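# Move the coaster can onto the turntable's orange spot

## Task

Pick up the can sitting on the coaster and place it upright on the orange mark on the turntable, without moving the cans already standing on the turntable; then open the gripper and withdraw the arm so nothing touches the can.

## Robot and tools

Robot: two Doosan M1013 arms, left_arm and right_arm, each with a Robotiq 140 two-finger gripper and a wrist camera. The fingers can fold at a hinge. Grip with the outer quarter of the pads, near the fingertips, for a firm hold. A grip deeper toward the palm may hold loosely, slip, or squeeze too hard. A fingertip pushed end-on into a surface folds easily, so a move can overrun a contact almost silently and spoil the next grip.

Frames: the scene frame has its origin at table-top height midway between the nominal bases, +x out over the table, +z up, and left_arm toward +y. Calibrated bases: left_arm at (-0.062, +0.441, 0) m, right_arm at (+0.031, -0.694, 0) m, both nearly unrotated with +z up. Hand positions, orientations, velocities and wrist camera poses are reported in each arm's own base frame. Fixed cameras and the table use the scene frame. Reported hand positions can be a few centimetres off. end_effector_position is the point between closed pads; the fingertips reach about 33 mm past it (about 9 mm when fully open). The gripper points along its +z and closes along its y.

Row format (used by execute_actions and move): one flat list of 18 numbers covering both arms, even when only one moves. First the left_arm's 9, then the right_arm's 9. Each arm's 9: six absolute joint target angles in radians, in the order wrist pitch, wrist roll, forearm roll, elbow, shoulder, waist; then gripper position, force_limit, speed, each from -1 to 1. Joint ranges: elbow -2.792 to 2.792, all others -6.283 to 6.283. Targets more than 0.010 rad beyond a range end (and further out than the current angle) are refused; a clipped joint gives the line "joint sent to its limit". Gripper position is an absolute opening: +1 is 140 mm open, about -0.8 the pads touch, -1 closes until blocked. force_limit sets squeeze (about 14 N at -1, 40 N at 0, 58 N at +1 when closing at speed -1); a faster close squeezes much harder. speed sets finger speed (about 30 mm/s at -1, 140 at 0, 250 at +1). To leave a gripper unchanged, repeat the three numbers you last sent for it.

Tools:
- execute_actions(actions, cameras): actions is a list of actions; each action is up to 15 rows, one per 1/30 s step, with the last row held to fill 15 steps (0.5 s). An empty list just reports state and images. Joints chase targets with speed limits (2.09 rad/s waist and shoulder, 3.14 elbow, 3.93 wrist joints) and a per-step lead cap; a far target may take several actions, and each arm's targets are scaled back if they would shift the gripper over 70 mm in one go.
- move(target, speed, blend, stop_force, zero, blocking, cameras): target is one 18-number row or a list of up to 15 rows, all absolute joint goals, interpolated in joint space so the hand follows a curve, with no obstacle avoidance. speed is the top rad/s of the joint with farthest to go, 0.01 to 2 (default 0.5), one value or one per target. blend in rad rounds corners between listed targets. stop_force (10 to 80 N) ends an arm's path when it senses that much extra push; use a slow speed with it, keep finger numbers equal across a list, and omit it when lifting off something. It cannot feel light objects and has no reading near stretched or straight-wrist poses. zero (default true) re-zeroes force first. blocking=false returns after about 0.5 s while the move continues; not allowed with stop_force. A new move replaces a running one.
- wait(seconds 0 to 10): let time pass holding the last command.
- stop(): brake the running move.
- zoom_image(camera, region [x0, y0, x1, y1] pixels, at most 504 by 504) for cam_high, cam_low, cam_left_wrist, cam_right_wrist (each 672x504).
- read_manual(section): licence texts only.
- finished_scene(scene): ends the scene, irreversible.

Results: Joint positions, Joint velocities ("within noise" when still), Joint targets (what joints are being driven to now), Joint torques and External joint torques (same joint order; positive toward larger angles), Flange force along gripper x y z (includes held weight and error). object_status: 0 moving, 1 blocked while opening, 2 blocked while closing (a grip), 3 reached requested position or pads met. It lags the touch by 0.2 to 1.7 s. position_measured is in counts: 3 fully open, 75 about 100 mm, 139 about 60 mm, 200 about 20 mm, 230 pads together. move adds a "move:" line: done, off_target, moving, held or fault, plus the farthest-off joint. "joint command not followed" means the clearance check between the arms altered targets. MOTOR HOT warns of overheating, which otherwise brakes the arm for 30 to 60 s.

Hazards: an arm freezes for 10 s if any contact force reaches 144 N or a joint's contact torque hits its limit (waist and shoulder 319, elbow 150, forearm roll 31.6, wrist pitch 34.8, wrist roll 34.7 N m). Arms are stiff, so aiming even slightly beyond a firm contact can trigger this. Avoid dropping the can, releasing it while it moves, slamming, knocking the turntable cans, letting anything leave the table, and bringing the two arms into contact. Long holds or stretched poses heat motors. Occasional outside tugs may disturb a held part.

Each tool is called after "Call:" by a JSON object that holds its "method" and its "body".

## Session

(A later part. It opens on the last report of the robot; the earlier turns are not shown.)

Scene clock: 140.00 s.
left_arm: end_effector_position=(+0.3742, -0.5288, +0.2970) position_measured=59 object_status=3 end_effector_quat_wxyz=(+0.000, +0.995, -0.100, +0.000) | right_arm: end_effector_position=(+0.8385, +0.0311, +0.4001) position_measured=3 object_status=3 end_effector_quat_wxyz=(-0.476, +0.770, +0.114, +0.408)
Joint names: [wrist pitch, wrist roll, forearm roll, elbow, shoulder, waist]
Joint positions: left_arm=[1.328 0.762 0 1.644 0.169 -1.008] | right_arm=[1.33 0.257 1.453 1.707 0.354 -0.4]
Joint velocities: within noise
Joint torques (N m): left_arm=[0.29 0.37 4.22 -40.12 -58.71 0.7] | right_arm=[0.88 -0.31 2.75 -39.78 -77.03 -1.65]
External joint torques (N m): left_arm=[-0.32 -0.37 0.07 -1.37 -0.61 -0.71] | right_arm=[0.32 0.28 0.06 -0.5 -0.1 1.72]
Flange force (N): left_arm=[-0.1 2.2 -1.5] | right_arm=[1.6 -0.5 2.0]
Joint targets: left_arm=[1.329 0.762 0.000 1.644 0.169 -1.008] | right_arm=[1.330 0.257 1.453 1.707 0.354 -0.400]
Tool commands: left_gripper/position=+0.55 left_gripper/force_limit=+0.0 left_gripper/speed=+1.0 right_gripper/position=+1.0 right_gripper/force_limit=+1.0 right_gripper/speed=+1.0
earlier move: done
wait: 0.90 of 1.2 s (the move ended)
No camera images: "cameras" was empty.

Call:
{"method": "move", "body": {"target": [1.28534,2.64628,0,1.58547,0.27078,-0.63032,1,0,0,1.33,0.257,1.453,1.707,0.354,-0.4,1,1,1], "speed": 1.0, "cameras": ["cam_left_wrist"]}}

Call:
{"method": "move", "body": {"target": [1.28534,2.64628,0,1.58547,0.27078,-0.63032,1,0,0,1.33,0.317,1.453,1.707,0.354,-0.4,1,1,1], "speed": 0.01, "blocking": false, "cameras": ["cam_left_wrist"]}}

Scene clock: 156.20 s.
left_arm: end_effector_position=(+0.5876, -0.3860, +0.2600) position_measured=3 object_status=3 end_effector_quat_wxyz=(+0.000, -0.658, +0.753, +0.000) | right_arm: end_effector_position=(+0.8385, +0.0311, +0.4001) position_measured=3 object_status=3 end_effector_quat_wxyz=(-0.476, +0.770, +0.114, +0.408)
Joint names: [wrist pitch, wrist roll, forearm roll, elbow, shoulder, waist]
Joint positions: left_arm=[1.285 2.646 0 1.585 0.271 -0.63] | right_arm=[1.33 0.257 1.453 1.707 0.354 -0.4]
Joint velocities: within noise
Joint torques (N m): left_arm=[0.32 0.42 4.12 -39.77 -69.05 0.76] | right_arm=[0.84 -0.34 2.8 -39.59 -76.49 -1.99]
External joint torques (N m): left_arm=[-0.36 -0.42 0.05 -1.27 -0.09 -0.79] | right_arm=[0.34 0.31 -0.02 -0.27 0.54 2.03]
Flange force (N): left_arm=[2.5 -1.2 -1.0] | right_arm=[1.5 0.2 2.6]
Joint targets: left_arm=[1.285 2.646 0.000 1.585 0.271 -0.630] | right_arm=[1.330 0.257 1.453 1.707 0.354 -0.400]
move: done
Images, in order (width x height): cam_left_wrist 672x504.

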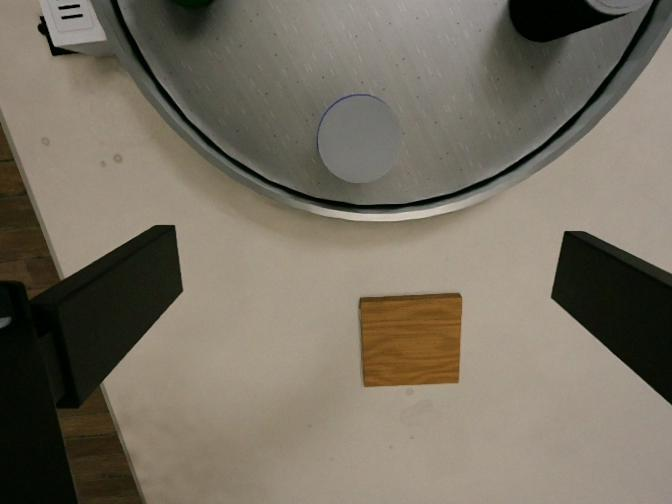

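Scene clock: 156.70 s.
left_arm: end_effector_position=(+0.5876, -0.3860, +0.2600) position_measured=3 object_status=3 end_effector_quat_wxyz=(+0.000, -0.658, +0.753, +0.000) | right_arm: end_effector_position=(+0.8385, +0.0311, +0.4001) position_measured=3 object_status=3 end_effector_quat_wxyz=(-0.477, +0.771, +0.112, +0.407) end_effector_velocity=(+0.000, +0.000, +0.000) end_effector_angular_velocity=(+0.005, +0.008, -0.002)
Joint names: [wrist pitch, wrist roll, forearm roll, elbow, shoulder, waist]
Joint positions: left_arm=[1.285 2.646 0 1.585 0.271 -0.63] | right_arm=[1.33 0.262 1.453 1.707 0.354 -0.4]
Joint velocities: left_arm=[within noise] | right_arm=[0 0.01 0 0 -0.001 0]
Joint torques (N m): left_arm=[0.31 0.37 4.1 -39.72 -69.34 1.04] | right_arm=[0.87 -0.3 2.85 -39.81 -76.82 -1.4]
External joint torques (N m): left_arm=[-0.34 -0.36 0.06 -1.16 0.4 -1.1] | right_arm=[0.32 0.27 -0.05 -0.37 0.35 1.37]
Flange force (N): left_arm=[3.1 -1.5 -0.7] | right_arm=[1.5 0.2 1.7]
Joint targets: left_arm=[1.285 2.646 0.000 1.585 0.271 -0.630] | right_arm=[1.330 0.262 1.453 1.707 0.354 -0.400]
Tool commands: left_gripper/position=+1.0 left_gripper/force_limit=+0.0 left_gripper/speed=+0.0 right_gripper/position=+1.0 right_gripper/force_limit=+1.0 right_gripper/speed=+1.0
move: running; right_arm: the wrist roll is farthest, 0.055 rad from its target
Images, in order (width x height): cam_left_wrist 672x504.

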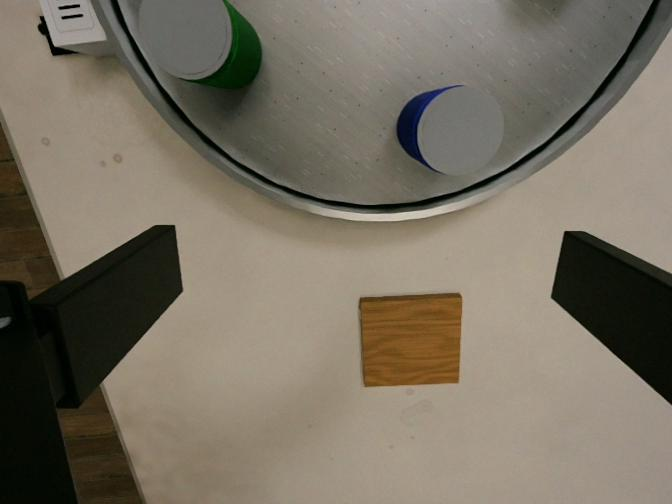

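Call:
{"method": "wait", "body": {"seconds": 10, "cameras": []}}

Call:
{"method": "wait", "body": {"seconds": 4.66, "cameras": []}}

Call:
{"method": "move", "body": {"target": [[1.14261,2.30376,0,1.75815,0.24083,-0.67284,-1,0,-1,1.33,0.317,1.453,1.707,0.354,-0.4,1,1,1],[0.98353,1.93733,0,1.90168,0.25638,-0.73927,-1,0,-1,1.33,0.317,1.453,1.707,0.354,-0.4,1,1,1],[0.96623,1.68299,0,1.93204,0.24332,-0.79361,-1,0,-1,1.33,0.317,1.453,1.707,0.354,-0.4,1,1,1],[0.96414,1.42491,0,1.94057,0.23688,-0.85169,-1,0,-1,1.33,0.317,1.453,1.707,0.354,-0.4,1,1,1],[0.96623,1.1677,0,1.93204,0.24332,-0.9089,-1,0,-1,1.33,0.317,1.453,1.707,0.354,-0.4,1,1,1],[0.97255,0.91575,0,1.90693,0.26211,-0.96085,-1,0,-1,1.33,0.317,1.453,1.707,0.354,-0.4,1,1,1],[0.99044,0.55503,0,1.84149,0.30966,-1.02157,-1,0,-1,1.33,0.317,1.453,1.707,0.354,-0.4,1,1,1],[1.22093,0.16586,0,1.61691,0.30375,-1.06074,-1,0,-1,1.33,0.317,1.453,1.707,0.354,-0.4,1,1,1]], "speed": [0.965,1.032,1.0746,1.0903,1.0867,1.0645,1.016,0.94], "blend": [0.08,0.08,0.08,0.08,0.08,0.08,0.06,0], "blocking": false, "cameras": ["cam_left_wrist"]}}

Call:
{"method": "wait", "body": {"seconds": 0.8, "cameras": ["cam_left_wrist"]}}

Call:
{"method": "wait", "body": {"seconds": 0.6, "cameras": ["cam_left_wrist"]}}

Call:
{"method": "wait", "body": {"seconds": 2.5}}

Scene clock: 162.43 s.
left_arm: end_effector_position=(+0.5876, -0.3860, +0.2600) position_measured=3 object_status=3 end_effector_quat_wxyz=(+0.000, -0.658, +0.753, +0.000) | right_arm: end_effector_position=(+0.8385, +0.0311, +0.4001) position_measured=3 object_status=3 end_effector_quat_wxyz=(-0.489, +0.773, +0.091, +0.394)
Joint names: [wrist pitch, wrist roll, forearm roll, elbow, shoulder, waist]
Joint positions: left_arm=[1.285 2.646 0 1.585 0.271 -0.63] | right_arm=[1.33 0.317 1.453 1.707 0.354 -0.4]
Joint velocities: within noise
Joint torques (N m): left_arm=[0.3 0.33 4.02 -39.61 -68.94 0.73] | right_arm=[0.83 -0.31 2.81 -39.81 -76.9 -1.8]
External joint torques (N m): left_arm=[-0.33 -0.33 0.15 -1.4 -0.4 -0.65] | right_arm=[0.35 0.27 -0.01 -0.27 0.39 1.75]
Flange force (N): left_arm=[2.1 -1.2 -1.4] | right_arm=[1.4 0.0 2.2]
Joint targets: left_arm=[1.285 2.646 0.000 1.585 0.271 -0.630] | right_arm=[1.330 0.317 1.453 1.707 0.354 -0.400]
Tool commands: left_gripper/position=+1.0 left_gripper/force_limit=+0.0 left_gripper/speed=+0.0 right_gripper/position=+1.0 right_gripper/force_limit=+1.0 right_gripper/speed=+1.0
earlier move: done
wait: 4.60 of 10 s (the move ended)
No camera images: "cameras" was empty.

Scene clock: 167.10 s.
left_arm: end_effector_position=(+0.5876, -0.3860, +0.2600) position_measured=3 object_status=3 end_effector_quat_wxyz=(+0.000, -0.658, +0.753, +0.000) | right_arm: end_effector_position=(+0.8385, +0.0311, +0.4001) position_measured=3 object_status=3 end_effector_quat_wxyz=(-0.489, +0.773, +0.091, +0.394)
Joint names: [wrist pitch, wrist roll, forearm roll, elbow, shoulder, waist]
Joint positions: left_arm=[1.285 2.646 0 1.585 0.271 -0.63] | right_arm=[1.33 0.317 1.453 1.707 0.354 -0.4]
Joint velocities: within noise
Joint torques (N m): left_arm=[0.33 0.37 4.04 -39.62 -69.05 0.88] | right_arm=[0.89 -0.31 2.79 -39.8 -76.94 -2.03]
External joint torques (N m): left_arm=[-0.36 -0.37 0.13 -1.46 -0.35 -0.83] | right_arm=[0.3 0.28 0.01 -0.34 0.19 2.05]
Flange force (N): left_arm=[2.5 -1.2 -1.4] | right_arm=[1.4 -0.4 2.6]
Joint targets: left_arm=[1.285 2.646 0.000 1.585 0.271 -0.630] | right_arm=[1.330 0.317 1.453 1.707 0.354 -0.400]
Tool commands: left_gripper/position=+1.0 left_gripper/force_limit=+0.0 left_gripper/speed=+0.0 right_gripper/position=+1.0 right_gripper/force_limit=+1.0 right_gripper/speed=+1.0
wait: 4.67 s; at rest by 0.17 s
No camera images: "cameras" was empty.

Scene clock: 167.60 s.
left_arm: end_effector_position=(+0.5406, -0.3838, +0.1961) position_measured=24 object_status=0 end_effector_quat_wxyz=(+0.000, +0.753, -0.657, +0.000) end_effector_velocity=(-0.146, -0.001, -0.201) end_effector_angular_velocity=(-0.003, -0.004, +0.833) | right_arm: end_effector_position=(+0.8385, +0.0311, +0.4001) position_measured=3 object_status=3 end_effector_quat_wxyz=(-0.489, +0.773, +0.091, +0.394)
Joint names: [wrist pitch, wrist roll, forearm roll, elbow, shoulder, waist]
Joint positions: left_arm=[1.156 2.336 0 1.74 0.245 -0.669] | right_arm=[1.33 0.317 1.453 1.707 0.354 -0.4]
Joint velocities: left_arm=[-0.41 -0.971 0 0.453 -0.047 -0.138] | right_arm=[within noise]
Joint torques (N m): left_arm=[-0.04 0.56 3.83 -36.72 -61.04 -1.69] | right_arm=[0.84 -0.33 2.84 -39.91 -76.23 -1.61]
External joint torques (N m): left_arm=[-0.05 -0.56 0.07 -2.03 0.08 -0.25] | right_arm=[0.34 0.3 -0.04 -0.29 -0.44 1.58]
Flange force (N): left_arm=[3.6 -2.1 -2.1] | right_arm=[1.0 -1.2 1.5]
Joint targets: left_arm=[1.122 2.257 0.000 1.776 0.243 -0.682] | right_arm=[1.330 0.317 1.453 1.707 0.354 -0.400]
Tool commands: left_gripper/position=-1.0 left_gripper/force_limit=+0.0 left_gripper/speed=-1.0 right_gripper/position=+1.0 right_gripper/force_limit=+1.0 right_gripper/speed=+1.0
move: running; path passed 0 of 8 targets; left_arm: the wrist roll is farthest, 2.170 rad from its target
Images, in order (width x height): cam_left_wrist 672x504.

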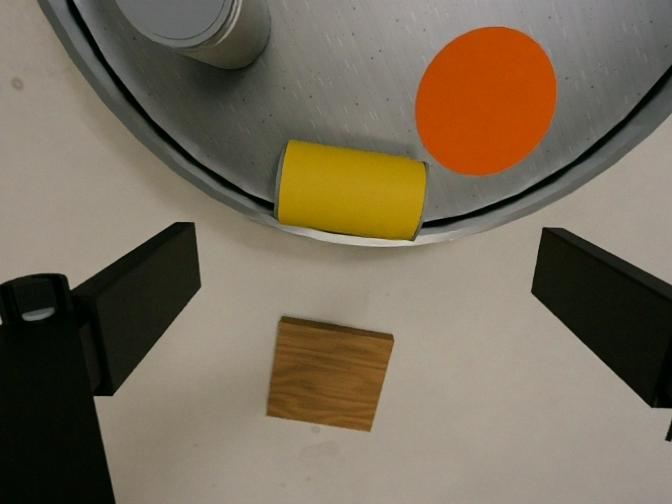

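Scene clock: 168.40 s.
left_arm: end_effector_position=(+0.4330, -0.4258, +0.1040) position_measured=63 object_status=0 end_effector_quat_wxyz=(+0.000, +0.927, -0.374, +0.000) end_effector_velocity=(-0.114, -0.095, -0.001) end_effector_angular_velocity=(+0.000, +0.000, +0.842) | right_arm: end_effector_position=(+0.8385, +0.0311, +0.4001) position_measured=3 object_status=3 end_effector_quat_wxyz=(-0.489, +0.773, +0.091, +0.394)
Joint names: [wrist pitch, wrist roll, forearm roll, elbow, shoulder, waist]
Joint positions: left_arm=[0.965 1.504 0 1.938 0.239 -0.834] | right_arm=[1.33 0.317 1.453 1.707 0.354 -0.4]
Joint velocities: left_arm=[-0.008 -1.086 0 0.028 -0.02 -0.244] | right_arm=[within noise]
Joint torques (N m): left_arm=[0.42 0.28 3.58 -35.04 -57.46 0.06] | right_arm=[0.91 -0.3 2.77 -39.89 -76.82 -1.6]
External joint torques (N m): left_arm=[-0.51 -0.28 0.05 -0.41 -1.69 -0.32] | right_arm=[0.28 0.26 0.03 -0.22 0.24 1.56]
Flange force (N): left_arm=[-1.9 1.0 -1.1] | right_arm=[1.1 -0.2 1.9]
Joint targets: left_arm=[0.964 1.412 0.000 1.939 0.238 -0.854] | right_arm=[1.330 0.317 1.453 1.707 0.354 -0.400]
Tool commands: left_gripper/position=-1.0 left_gripper/force_limit=+0.0 left_gripper/speed=-1.0 right_gripper/position=+1.0 right_gripper/force_limit=+1.0 right_gripper/speed=+1.0
earlier move: running; path passed 3 of 8 targets; left_arm: the wrist roll is farthest, 1.338 rad from its target
wait: 0.80 s; no rest
Images, in order (width x height): cam_left_wrist 672x504.

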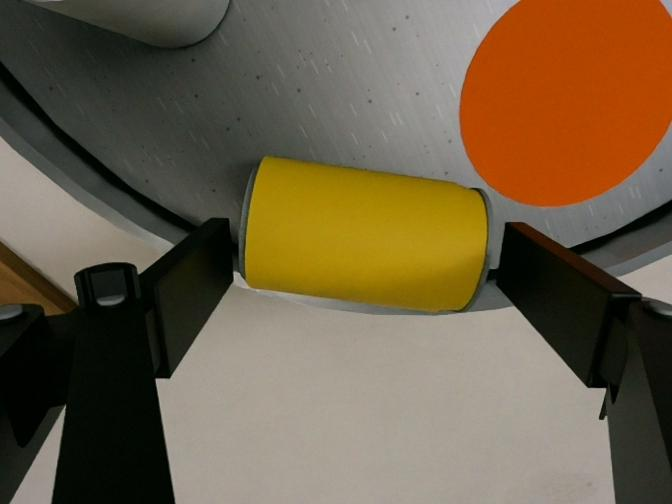

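Scene clock: 169.00 s.
left_arm: end_effector_position=(+0.3838, -0.4983, +0.1041) position_measured=92 object_status=0 end_effector_quat_wxyz=(+0.000, +0.991, -0.130, +0.000) end_effector_velocity=(-0.041, -0.141, +0.001) end_effector_angular_velocity=(+0.001, +0.001, +0.843) | right_arm: end_effector_position=(+0.8385, +0.0311, +0.4001) position_measured=3 object_status=3 end_effector_quat_wxyz=(-0.489, +0.773, +0.091, +0.394)
Joint names: [wrist pitch, wrist roll, forearm roll, elbow, shoulder, waist]
Joint positions: left_arm=[0.975 0.863 0 1.897 0.27 -0.969] | right_arm=[1.33 0.317 1.453 1.707 0.354 -0.4]
Joint velocities: left_arm=[0.046 -1.024 0 -0.167 0.122 -0.181] | right_arm=[within noise]
Joint torques (N m): left_arm=[0.21 0.15 3.6 -34.32 -61.56 0.61] | right_arm=[0.9 -0.32 2.79 -39.77 -76.94 -1.69]
External joint torques (N m): left_arm=[-0.21 -0.15 0.11 -1.16 -0.99 0.25] | right_arm=[0.29 0.29 0 -0.28 0.48 1.67]
Flange force (N): left_arm=[0.7 0.3 -1.6] | right_arm=[1.4 0.1 2.2]
Joint targets: left_arm=[0.979 0.779 0.000 1.882 0.280 -0.984] | right_arm=[1.330 0.317 1.453 1.707 0.354 -0.400]
Tool commands: left_gripper/position=-1.0 left_gripper/force_limit=+0.0 left_gripper/speed=-1.0 right_gripper/position=+1.0 right_gripper/force_limit=+1.0 right_gripper/speed=+1.0
earlier move: running; path passed 6 of 8 targets; left_arm: the wrist roll is farthest, 0.697 rad from its target
wait: 0.60 s; no rest
Images, in order (width x height): cam_left_wrist 672x504.

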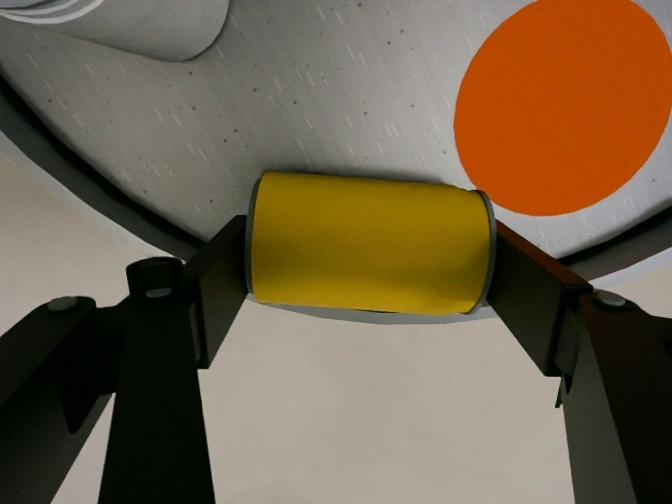

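Scene clock: 170.00 s.
left_arm: end_effector_position=(+0.3770, -0.6033, +0.2200) position_measured=97 object_status=2 end_effector_quat_wxyz=(+0.000, +0.985, +0.171, +0.000) | right_arm: end_effector_position=(+0.8385, +0.0311, +0.4001) position_measured=3 object_status=3 end_effector_quat_wxyz=(-0.489, +0.773, +0.091, +0.394)
Joint names: [wrist pitch, wrist roll, forearm roll, elbow, shoulder, waist]
Joint positions: left_arm=[1.221 0.166 0 1.617 0.304 -1.061] | right_arm=[1.33 0.317 1.453 1.707 0.354 -0.4]
Joint velocities: within noise
Joint torques (N m): left_arm=[0.33 0.35 4.09 -39.79 -72.92 0.44] | right_arm=[0.9 -0.33 2.8 -39.8 -76.56 -1.54]
External joint torques (N m): left_arm=[-0.34 -0.35 0.07 -0.2 1.45 -0.42] | right_arm=[0.27 0.29 -0.03 -0.08 0.68 1.48]
Flange force (N): left_arm=[-0.5 2.6 1.1] | right_arm=[1.1 0.3 2.0]
Joint targets: left_arm=[1.221 0.166 0.000 1.617 0.304 -1.061] | right_arm=[1.330 0.317 1.453 1.707 0.354 -0.400]
Tool commands: left_gripper/position=-1.0 left_gripper/force_limit=+0.0 left_gripper/speed=-1.0 right_gripper/position=+1.0 right_gripper/force_limit=+1.0 right_gripper/speed=+1.0
earlier move: done
wait: 1.00 of 2.5 s (the move ended)

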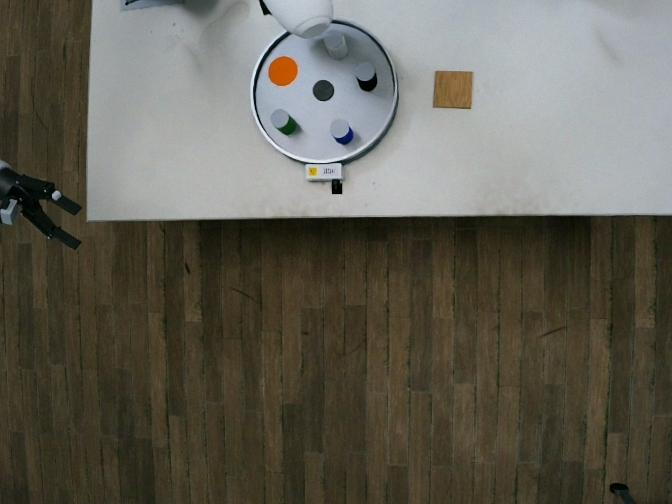

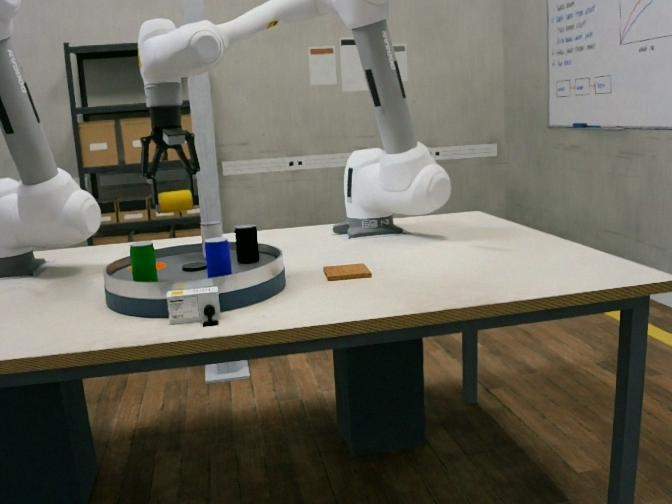

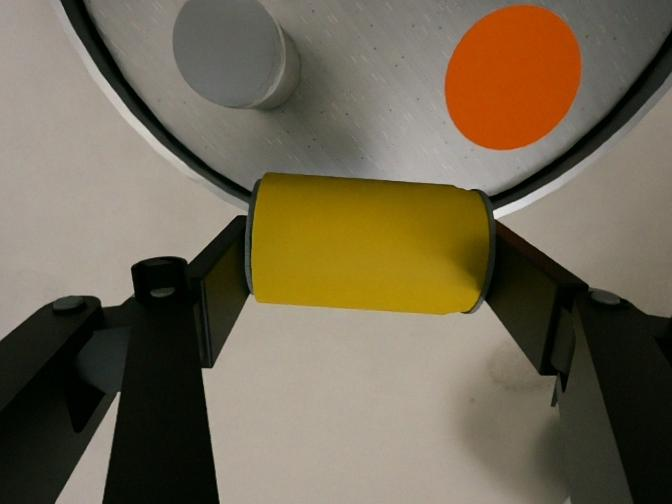

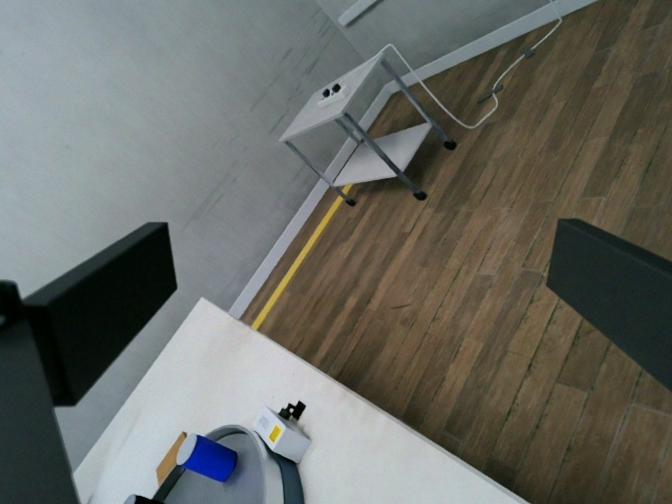

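Call:
{"method": "zoom_image", "body": {"camera": "cam_low", "region": [120, 120, 260, 280]}}

Call:
{"method": "zoom_image", "body": {"camera": "cam_left_wrist", "region": [200, 140, 540, 340]}}

Scaled by 3.150 from the camera's 672x504 image, which has a finer 960x720 frame.

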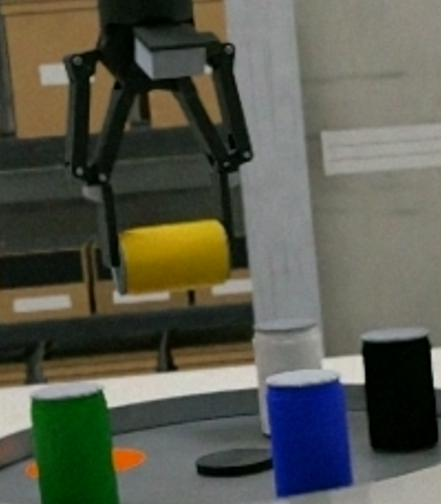

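Scaled by 1.482 from the camera's 672x504 image, which has a finer 960x720 frame.

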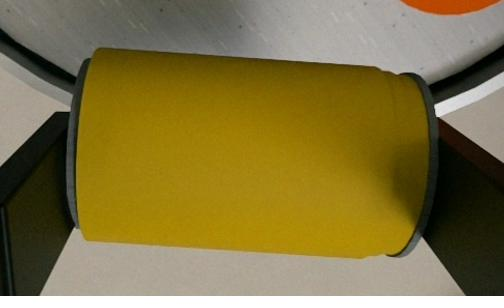

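Call:
{"method": "move", "body": {"target": [[1.30661,0.166,0,1.55558,0.2794,-1.0607,-1,0,-1,1.33,0.317,1.453,1.707,0.354,-0.4,1,1,1],[1.28429,0,0,1.58996,0.26734,-0.12,-1,0,-1,1.33,0.317,1.453,1.707,0.354,-0.4,1,1,1],[1.11252,0,0,1.70287,0.3262,0,-1,0,-1,1.33,0.317,1.453,1.707,0.354,-0.4,1,1,1],[0.94284,0,0,1.78786,0.41089,0,-1,0,-1,1.33,0.317,1.453,1.707,0.354,-0.4,1,1,1]], "speed": [0.5,0.9,0.6,0.4], "blend": [0.02,0.08,0.05,0]}}

Scene clock: 180.30 s.
left_arm: end_effector_position=(+0.7000, +0.0345, +0.0600) position_measured=97 object_status=2 end_effector_quat_wxyz=(+0.000, +0.707, +0.707, +0.000) | right_arm: end_effector_position=(+0.8385, +0.0311, +0.4001) position_measured=3 object_status=3 end_effector_quat_wxyz=(-0.489, +0.773, +0.091, +0.394)
Joint names: [wrist pitch, wrist roll, forearm roll, elbow, shoulder, waist]
Joint positions: left_arm=[0.943 0 0 1.788 0.411 0] | right_arm=[1.33 0.317 1.453 1.707 0.354 -0.4]
Joint velocities: within noise
Joint torques (N m): left_arm=[0.26 0.34 3.51 -33.67 -78.8 0.51] | right_arm=[0.9 -0.36 2.81 -39.84 -76.89 -1.94]
External joint torques (N m): left_arm=[-0.27 -0.34 0.08 -0.87 2.21 -0.52] | right_arm=[0.29 0.33 -0.01 -0.22 0.24 1.88]
Flange force (N): left_arm=[-1.0 4.6 2.0] | right_arm=[1.3 -0.4 2.3]
Joint targets: left_arm=[0.943 0.000 0.000 1.788 0.411 0.000] | right_arm=[1.330 0.317 1.453 1.707 0.354 -0.400]
move: done

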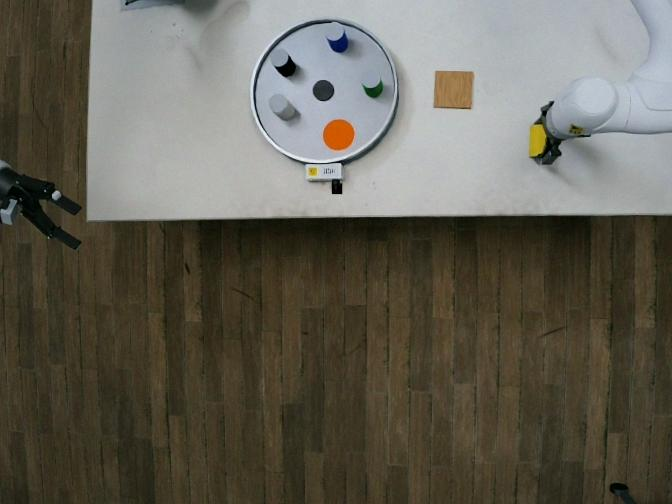

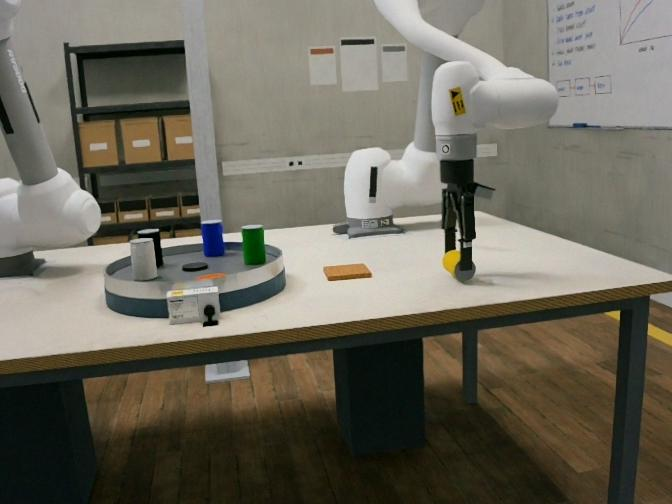

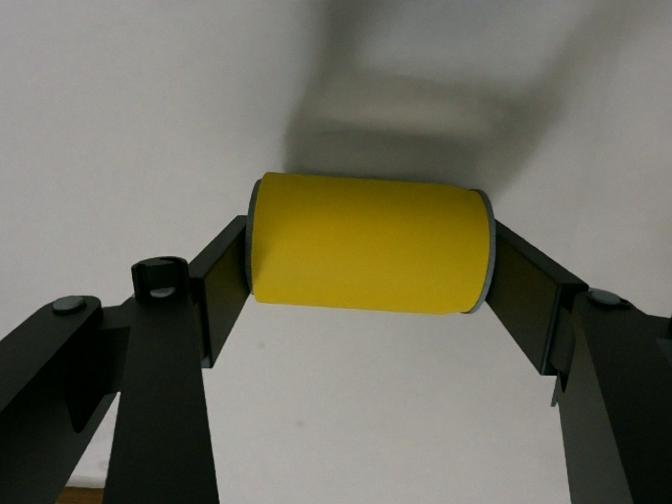

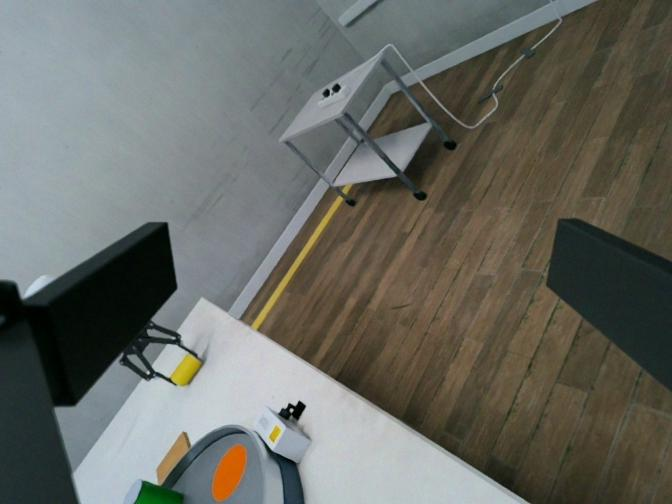

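Call:
{"method": "move", "body": {"target": [0.90935,0,0,1.80152,0.4307,0,-1,0,-1,1.33,0.317,1.453,1.707,0.354,-0.4,1,1,1], "speed": 0.025, "stop_force": 12, "cameras": ["cam_left_wrist"]}}

Scene clock: 181.87 s.
left_arm: end_effector_position=(+0.7002, +0.0345, +0.0510) position_measured=97 object_status=2 end_effector_quat_wxyz=(+0.000, +0.707, +0.707, +0.000) | right_arm: end_effector_position=(+0.8385, +0.0311, +0.4001) position_measured=3 object_status=3 end_effector_quat_wxyz=(-0.489, +0.773, +0.091, +0.394)
Joint names: [wrist pitch, wrist roll, forearm roll, elbow, shoulder, waist]
Joint positions: left_arm=[0.928 0 0 1.794 0.42 0] | right_arm=[1.33 0.317 1.453 1.707 0.354 -0.4]
Joint velocities: within noise
Joint torques (N m): left_arm=[-0.36 0.33 3.85 -29.1 -68.81 1.83] | right_arm=[0.83 -0.29 2.8 -39.7 -76.7 -1.91]
External joint torques (N m): left_arm=[0.36 -0.33 -0.3 -5.03 -8.43 -1.74] | right_arm=[0.37 0.25 0.01 -0.49 -0.36 1.96]
Flange force (N): left_arm=[-3.0 -0.5 -12.4] | right_arm=[1.4 -1.0 2.1]
Joint targets: left_arm=[0.928 0.000 0.000 1.794 0.420 0.000] | right_arm=[1.330 0.317 1.453 1.707 0.354 -0.400]
move: contact (left_arm); left_arm: the wrist pitch is farthest, 0.018 rad from its target
Images, in order (width x height): cam_left_wrist 672x504.

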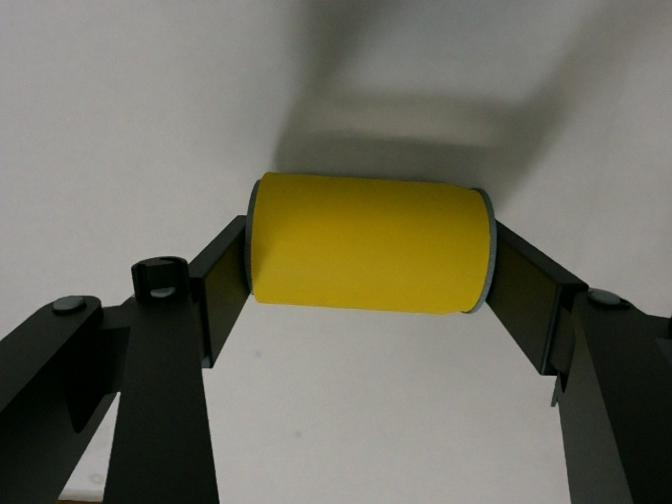

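Call:
{"method": "move", "body": {"target": [[0.928,0,0,1.794,0.42,0,0.55,0,-0.4,1.33,0.317,1.453,1.707,0.354,-0.4,1,1,1],[1.11252,0,0,1.70287,0.3262,0,0.55,0,-0.4,1.33,0.317,1.453,1.707,0.354,-0.4,1,1,1]], "speed": 0.3}}

Scene clock: 188.50 s.
left_arm: end_effector_position=(+0.7000, +0.0345, +0.1599) position_measured=59 object_status=3 end_effector_quat_wxyz=(+0.000, +0.707, +0.707, +0.000) | right_arm: end_effector_position=(+0.8385, +0.0311, +0.4001) position_measured=3 object_status=3 end_effector_quat_wxyz=(-0.489, +0.773, +0.091, +0.394)
Joint names: [wrist pitch, wrist roll, forearm roll, elbow, shoulder, waist]
Joint positions: left_arm=[1.113 0 0 1.703 0.326 0] | right_arm=[1.33 0.317 1.453 1.707 0.354 -0.4]
Joint velocities: within noise
Joint torques (N m): left_arm=[0.3 0.39 3.86 -36.95 -72.95 0.65] | right_arm=[0.84 -0.3 2.78 -39.72 -76.7 -1.85]
External joint torques (N m): left_arm=[-0.31 -0.39 0.11 -1.29 1 -0.82] | right_arm=[0.36 0.26 0.01 -0.39 -0.01 1.88]
Flange force (N): left_arm=[-1.5 3.9 0.0] | right_arm=[1.4 -0.6 2.2]
Joint targets: left_arm=[1.113 0.000 0.000 1.703 0.326 0.000] | right_arm=[1.330 0.317 1.453 1.707 0.354 -0.400]
move: done

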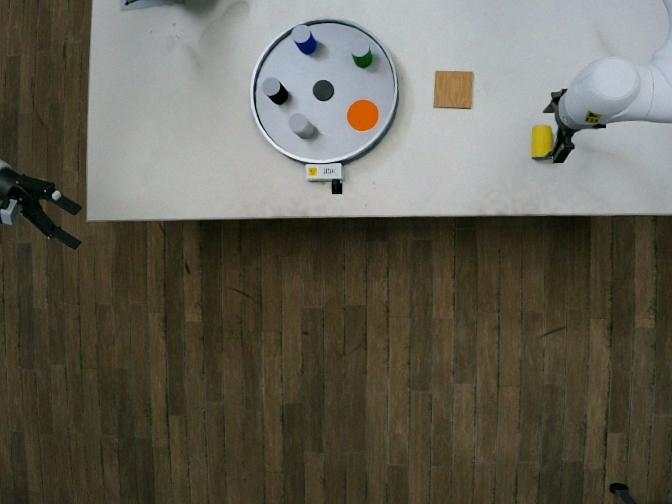

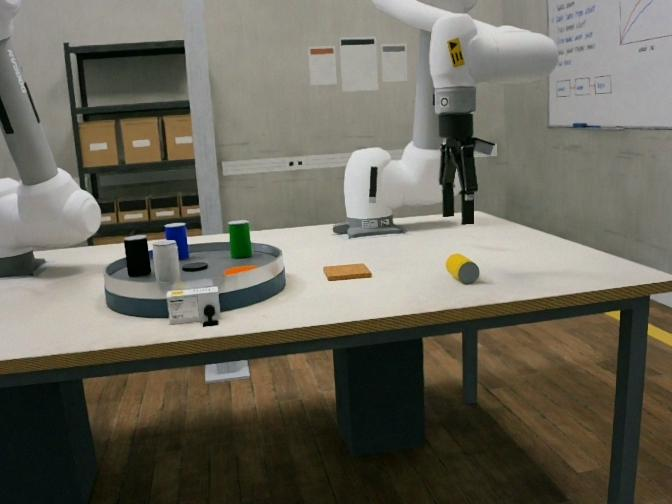

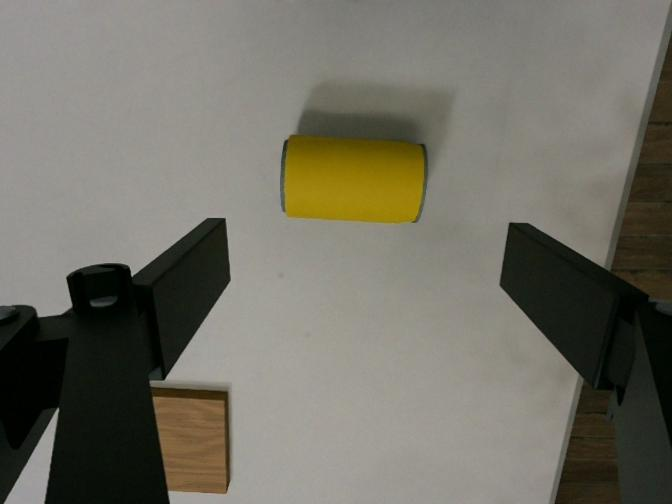

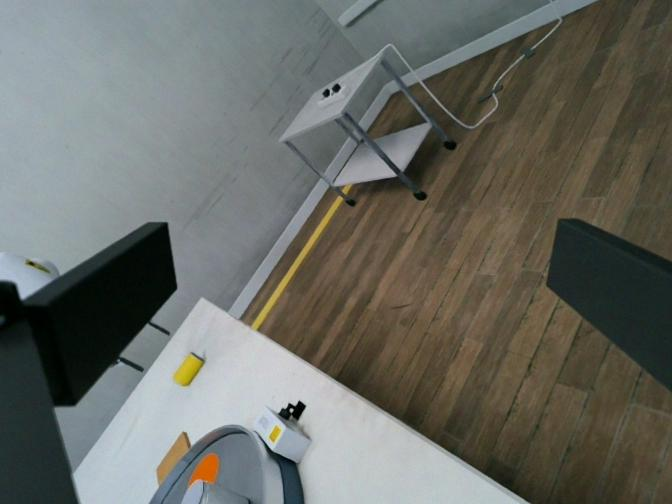

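Call:
{"method": "move", "body": {"target": [1.85845,1.643,0,1.1049,0.78915,0.00887,0.55,0,-0.4,1.33,0.317,1.453,1.707,0.354,-0.4,1,1,1], "speed": 0.8, "cameras": ["cam_left_wrist","cam_low"]}}

Scene clock: 192.33 s.
left_arm: end_effector_position=(+0.7790, +0.0414, +0.1394) position_measured=59 object_status=3 end_effector_quat_wxyz=(+0.012, +0.953, -0.030, -0.300) | right_arm: end_effector_position=(+0.8385, +0.0311, +0.4001) position_measured=3 object_status=3 end_effector_quat_wxyz=(-0.489, +0.773, +0.091, +0.394)
Joint names: [wrist pitch, wrist roll, forearm roll, elbow, shoulder, waist]
Joint positions: left_arm=[1.858 1.643 0 1.105 0.789 0.009] | right_arm=[1.33 0.317 1.453 1.707 0.354 -0.4]
Joint velocities: within noise
Joint torques (N m): left_arm=[1.87 0.38 4.03 -37.63 -115.21 0.69] | right_arm=[0.85 -0.32 2.8 -39.68 -76.87 -1.37]
External joint torques (N m): left_arm=[-0.31 -0.38 0.13 -1.33 1.31 -0.76] | right_arm=[0.35 0.28 0 -0.49 -0.35 1.38]
Flange force (N): left_arm=[5.0 0.5 -3.4] | right_arm=[1.5 -0.8 1.4]
Joint targets: left_arm=[1.858 1.643 0.000 1.105 0.789 0.009] | right_arm=[1.330 0.317 1.453 1.707 0.354 -0.400]
move: done
Images, in order (width x height): cam_low 672x504, cam_left_wrist 672x504.

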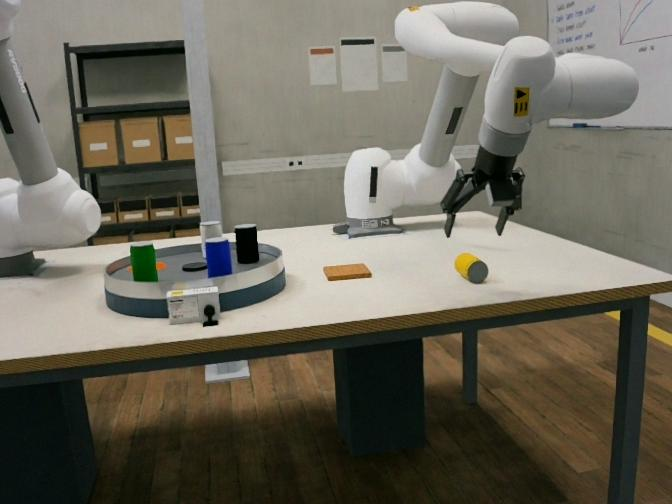

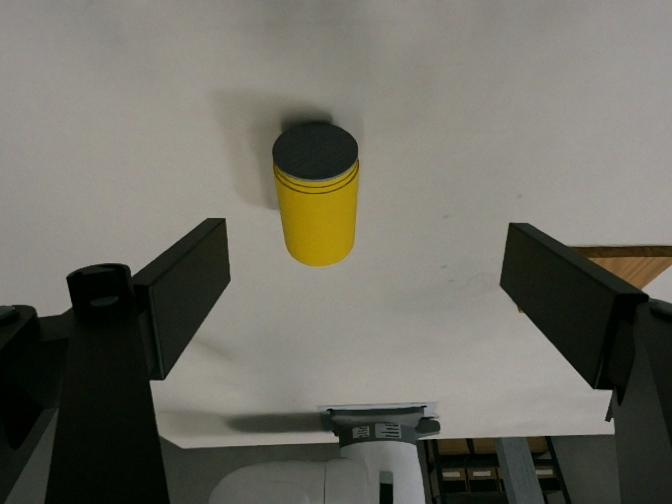

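Call:
{"method": "wait", "body": {"seconds": 0.1, "cameras": ["cam_left_wrist"]}}

Scene clock: 194.70 s.
left_arm: end_effector_position=(+0.7790, +0.0414, +0.1393) position_measured=59 object_status=3 end_effector_quat_wxyz=(+0.012, +0.953, -0.030, -0.300) | right_arm: end_effector_position=(+0.8385, +0.0311, +0.4001) position_measured=3 object_status=3 end_effector_quat_wxyz=(-0.489, +0.773, +0.091, +0.394)
Joint names: [wrist pitch, wrist roll, forearm roll, elbow, shoulder, waist]
Joint positions: left_arm=[1.858 1.643 0 1.105 0.789 0.009] | right_arm=[1.33 0.317 1.453 1.707 0.354 -0.4]
Joint velocities: within noise
Joint torques (N m): left_arm=[1.83 0.37 4.05 -37.98 -114.75 0.59] | right_arm=[0.86 -0.38 2.77 -39.7 -77.04 -1.67]
External joint torques (N m): left_arm=[-0.28 -0.37 0.11 -0.96 1.05 -0.57] | right_arm=[0.32 0.34 0.02 -0.32 0.83 1.68]
Flange force (N): left_arm=[3.8 0.5 -2.4] | right_arm=[1.8 0.6 2.3]
Joint targets: left_arm=[1.858 1.643 0.000 1.105 0.789 0.009] | right_arm=[1.330 0.317 1.453 1.707 0.354 -0.400]
Tool commands: left_gripper/position=+0.55 left_gripper/force_limit=+0.0 left_gripper/speed=-0.4 right_gripper/position=+1.0 right_gripper/force_limit=+1.0 right_gripper/speed=+1.0
wait: 0.10 s; at rest from the start
Images, in order (width x height): cam_left_wrist 672x504.

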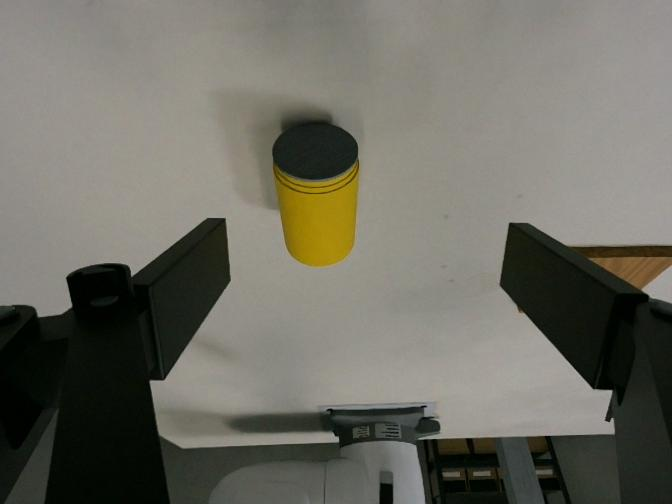

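Call:
{"method": "move", "body": {"target": [[1.84549,1.7128,0,1.13367,0.77334,0.04841,0.55,0,-0.4,1.33,0.317,1.453,1.707,0.354,-0.4,1,1,1],[1.62571,1.7128,0,1.38626,0.74053,0.04841,0.55,0,-0.4,1.33,0.317,1.453,1.707,0.354,-0.4,1,1,1]], "speed": [0.5,0.25], "blend": [0.02,0], "cameras": ["cam_left_wrist","cam_low"]}}

Scene clock: 198.83 s.
left_arm: end_effector_position=(+0.6999, +0.0685, +0.0427) position_measured=59 object_status=3 end_effector_quat_wxyz=(+0.029, +0.953, -0.045, -0.299) | right_arm: end_effector_position=(+0.8385, +0.0311, +0.4001) position_measured=3 object_status=3 end_effector_quat_wxyz=(-0.489, +0.773, +0.091, +0.394)
Joint names: [wrist pitch, wrist roll, forearm roll, elbow, shoulder, waist]
Joint positions: left_arm=[1.626 1.713 0 1.386 0.74 0.048] | right_arm=[1.33 0.317 1.453 1.707 0.354 -0.4]
Joint velocities: within noise
Joint torques (N m): left_arm=[1.8 0.37 3.63 -33.73 -106.35 0.63] | right_arm=[0.89 -0.29 2.77 -39.66 -76.59 -1.78]
External joint torques (N m): left_arm=[-0.25 -0.37 0.07 -0.92 0.69 -0.69] | right_arm=[0.29 0.25 0.03 -0.56 -0.13 1.75]
Flange force (N): left_arm=[2.9 0.6 -1.4] | right_arm=[1.7 -0.6 2.1]
Joint targets: left_arm=[1.626 1.713 0.000 1.386 0.741 0.048] | right_arm=[1.330 0.317 1.453 1.707 0.354 -0.400]
move: done
Images, in order (width x height): cam_low 672x504, cam_left_wrist 672x504.

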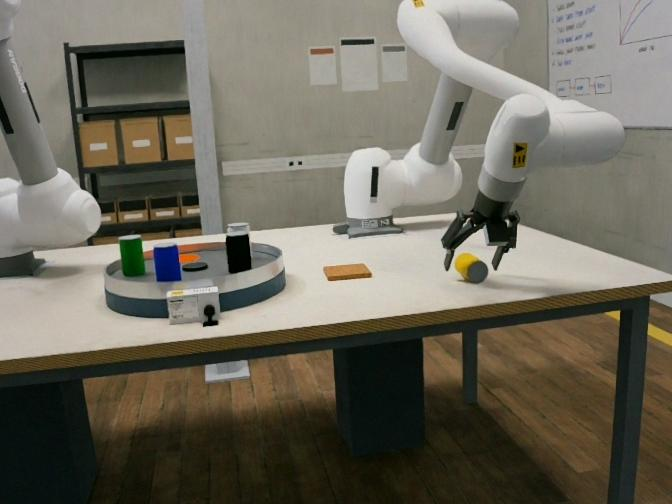

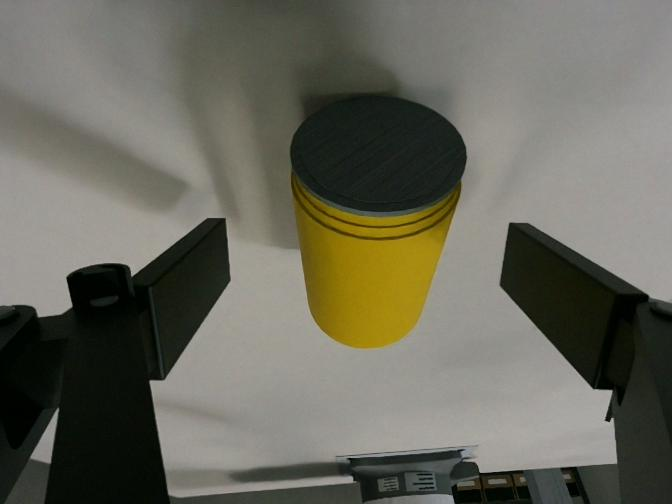

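Call:
{"method": "move", "body": {"target": [1.62571,1.7128,0,1.38626,0.74053,0.04841,-1,0,-0.6,1.33,0.317,1.453,1.707,0.354,-0.4,1,1,1], "cameras": ["cam_left_wrist","cam_low"]}}

Scene clock: 200.17 s.
left_arm: end_effector_position=(+0.6999, +0.0685, +0.0427) position_measured=154 object_status=0 end_effector_quat_wxyz=(+0.029, +0.953, -0.045, -0.299) | right_arm: end_effector_position=(+0.8385, +0.0311, +0.4001) position_measured=3 object_status=3 end_effector_quat_wxyz=(-0.489, +0.773, +0.091, +0.394)
Joint names: [wrist pitch, wrist roll, forearm roll, elbow, shoulder, waist]
Joint positions: left_arm=[1.626 1.713 0 1.386 0.74 0.048] | right_arm=[1.33 0.317 1.453 1.707 0.354 -0.4]
Joint velocities: within noise
Joint torques (N m): left_arm=[1.26 0.38 3.6 -31.02 -101.64 0.69] | right_arm=[0.9 -0.33 2.79 -39.77 -77.06 -1.61]
External joint torques (N m): left_arm=[0.3 -0.38 0.13 -3.77 -4.19 -0.72] | right_arm=[0.28 0.3 0 -0.3 0.52 1.68]
Flange force (N): left_arm=[0.4 0.9 -7.3] | right_arm=[1.5 0.2 2.2]
Joint targets: left_arm=[1.626 1.713 0.000 1.386 0.741 0.048] | right_arm=[1.330 0.317 1.453 1.707 0.354 -0.400]
move: done
Images, in order (width x height): cam_low 672x504, cam_left_wrist 672x504.

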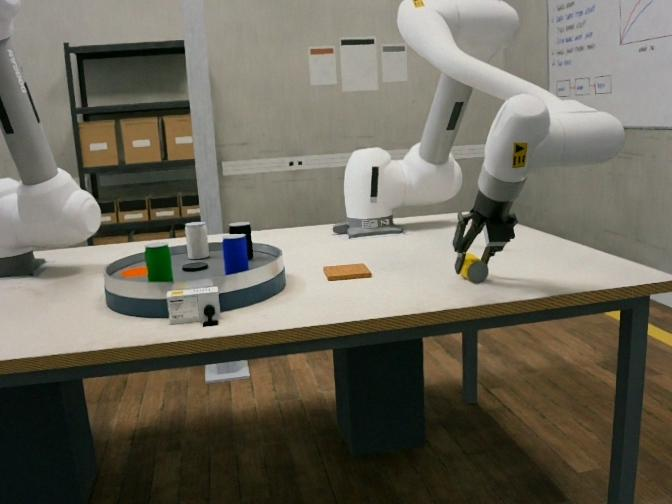

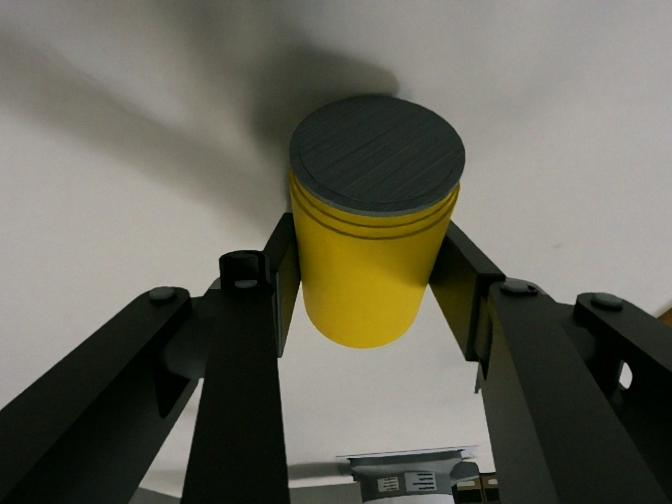

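Call:
{"method": "move", "body": {"target": [[1.78829,1.68,0,1.31586,0.64835,0.04841,-1,0,-0.6,1.33,0.317,1.453,1.707,0.354,-0.4,1,1,1],[1.0,1.5708,0,1.79424,0.17283,0.04841,-1,0,-0.6,1.33,0.317,1.453,1.707,0.354,-0.4,1,1,1],[-0.35418,1.5708,0,2.45038,0.08546,0.04841,-1,0,-0.6,1.33,0.317,1.453,1.707,0.354,-0.4,1,1,1]], "speed": [0.25,0.7,0.7], "blend": [0.04,0.08,0], "cameras": ["cam_left_wrist","cam_low"]}}

Scene clock: 206.63 s.
left_arm: end_effector_position=(+0.6412, +0.0656, +0.1200) position_measured=154 object_status=2 end_effector_quat_wxyz=(-0.011, +0.887, +0.021, +0.462) | right_arm: end_effector_position=(+0.8385, +0.0311, +0.4001) position_measured=3 object_status=3 end_effector_quat_wxyz=(-0.489, +0.773, +0.091, +0.394)
Joint names: [wrist pitch, wrist roll, forearm roll, elbow, shoulder, waist]
Joint positions: left_arm=[-0.354 1.571 0 2.45 0.085 0.048] | right_arm=[1.33 0.317 1.453 1.707 0.354 -0.4]
Joint velocities: within noise
Joint torques (N m): left_arm=[-2.55 0.38 2.41 -26.99 -36.3 0.6] | right_arm=[0.96 -0.28 2.8 -39.53 -76.84 -1.45]
External joint torques (N m): left_arm=[0.21 -0.38 0.09 0.35 0.45 -0.57] | right_arm=[0.23 0.25 -0.01 -0.55 0.18 1.45]
Flange force (N): left_arm=[0.0 0.0 0.0] | right_arm=[1.8 0.0 1.9]
Joint targets: left_arm=[-0.354 1.571 0.000 2.450 0.085 0.048] | right_arm=[1.330 0.317 1.453 1.707 0.354 -0.400]
move: done
Images, in order (width x height): cam_low 672x504, cam_left_wrist 672x504.

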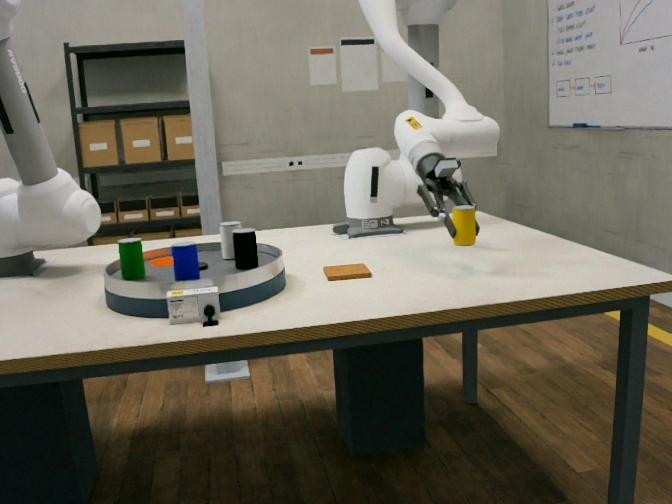

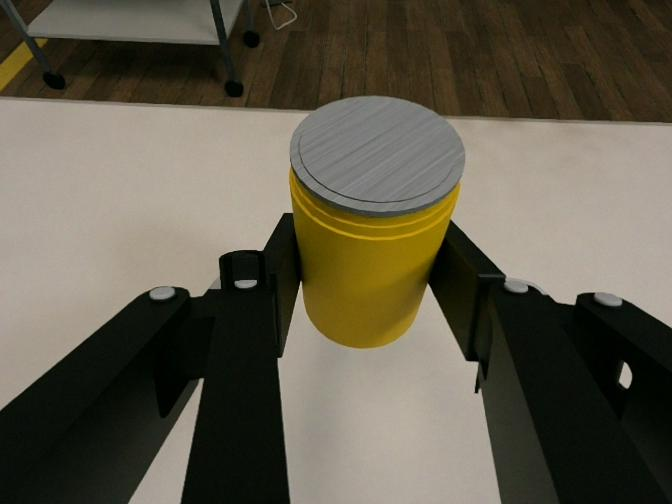

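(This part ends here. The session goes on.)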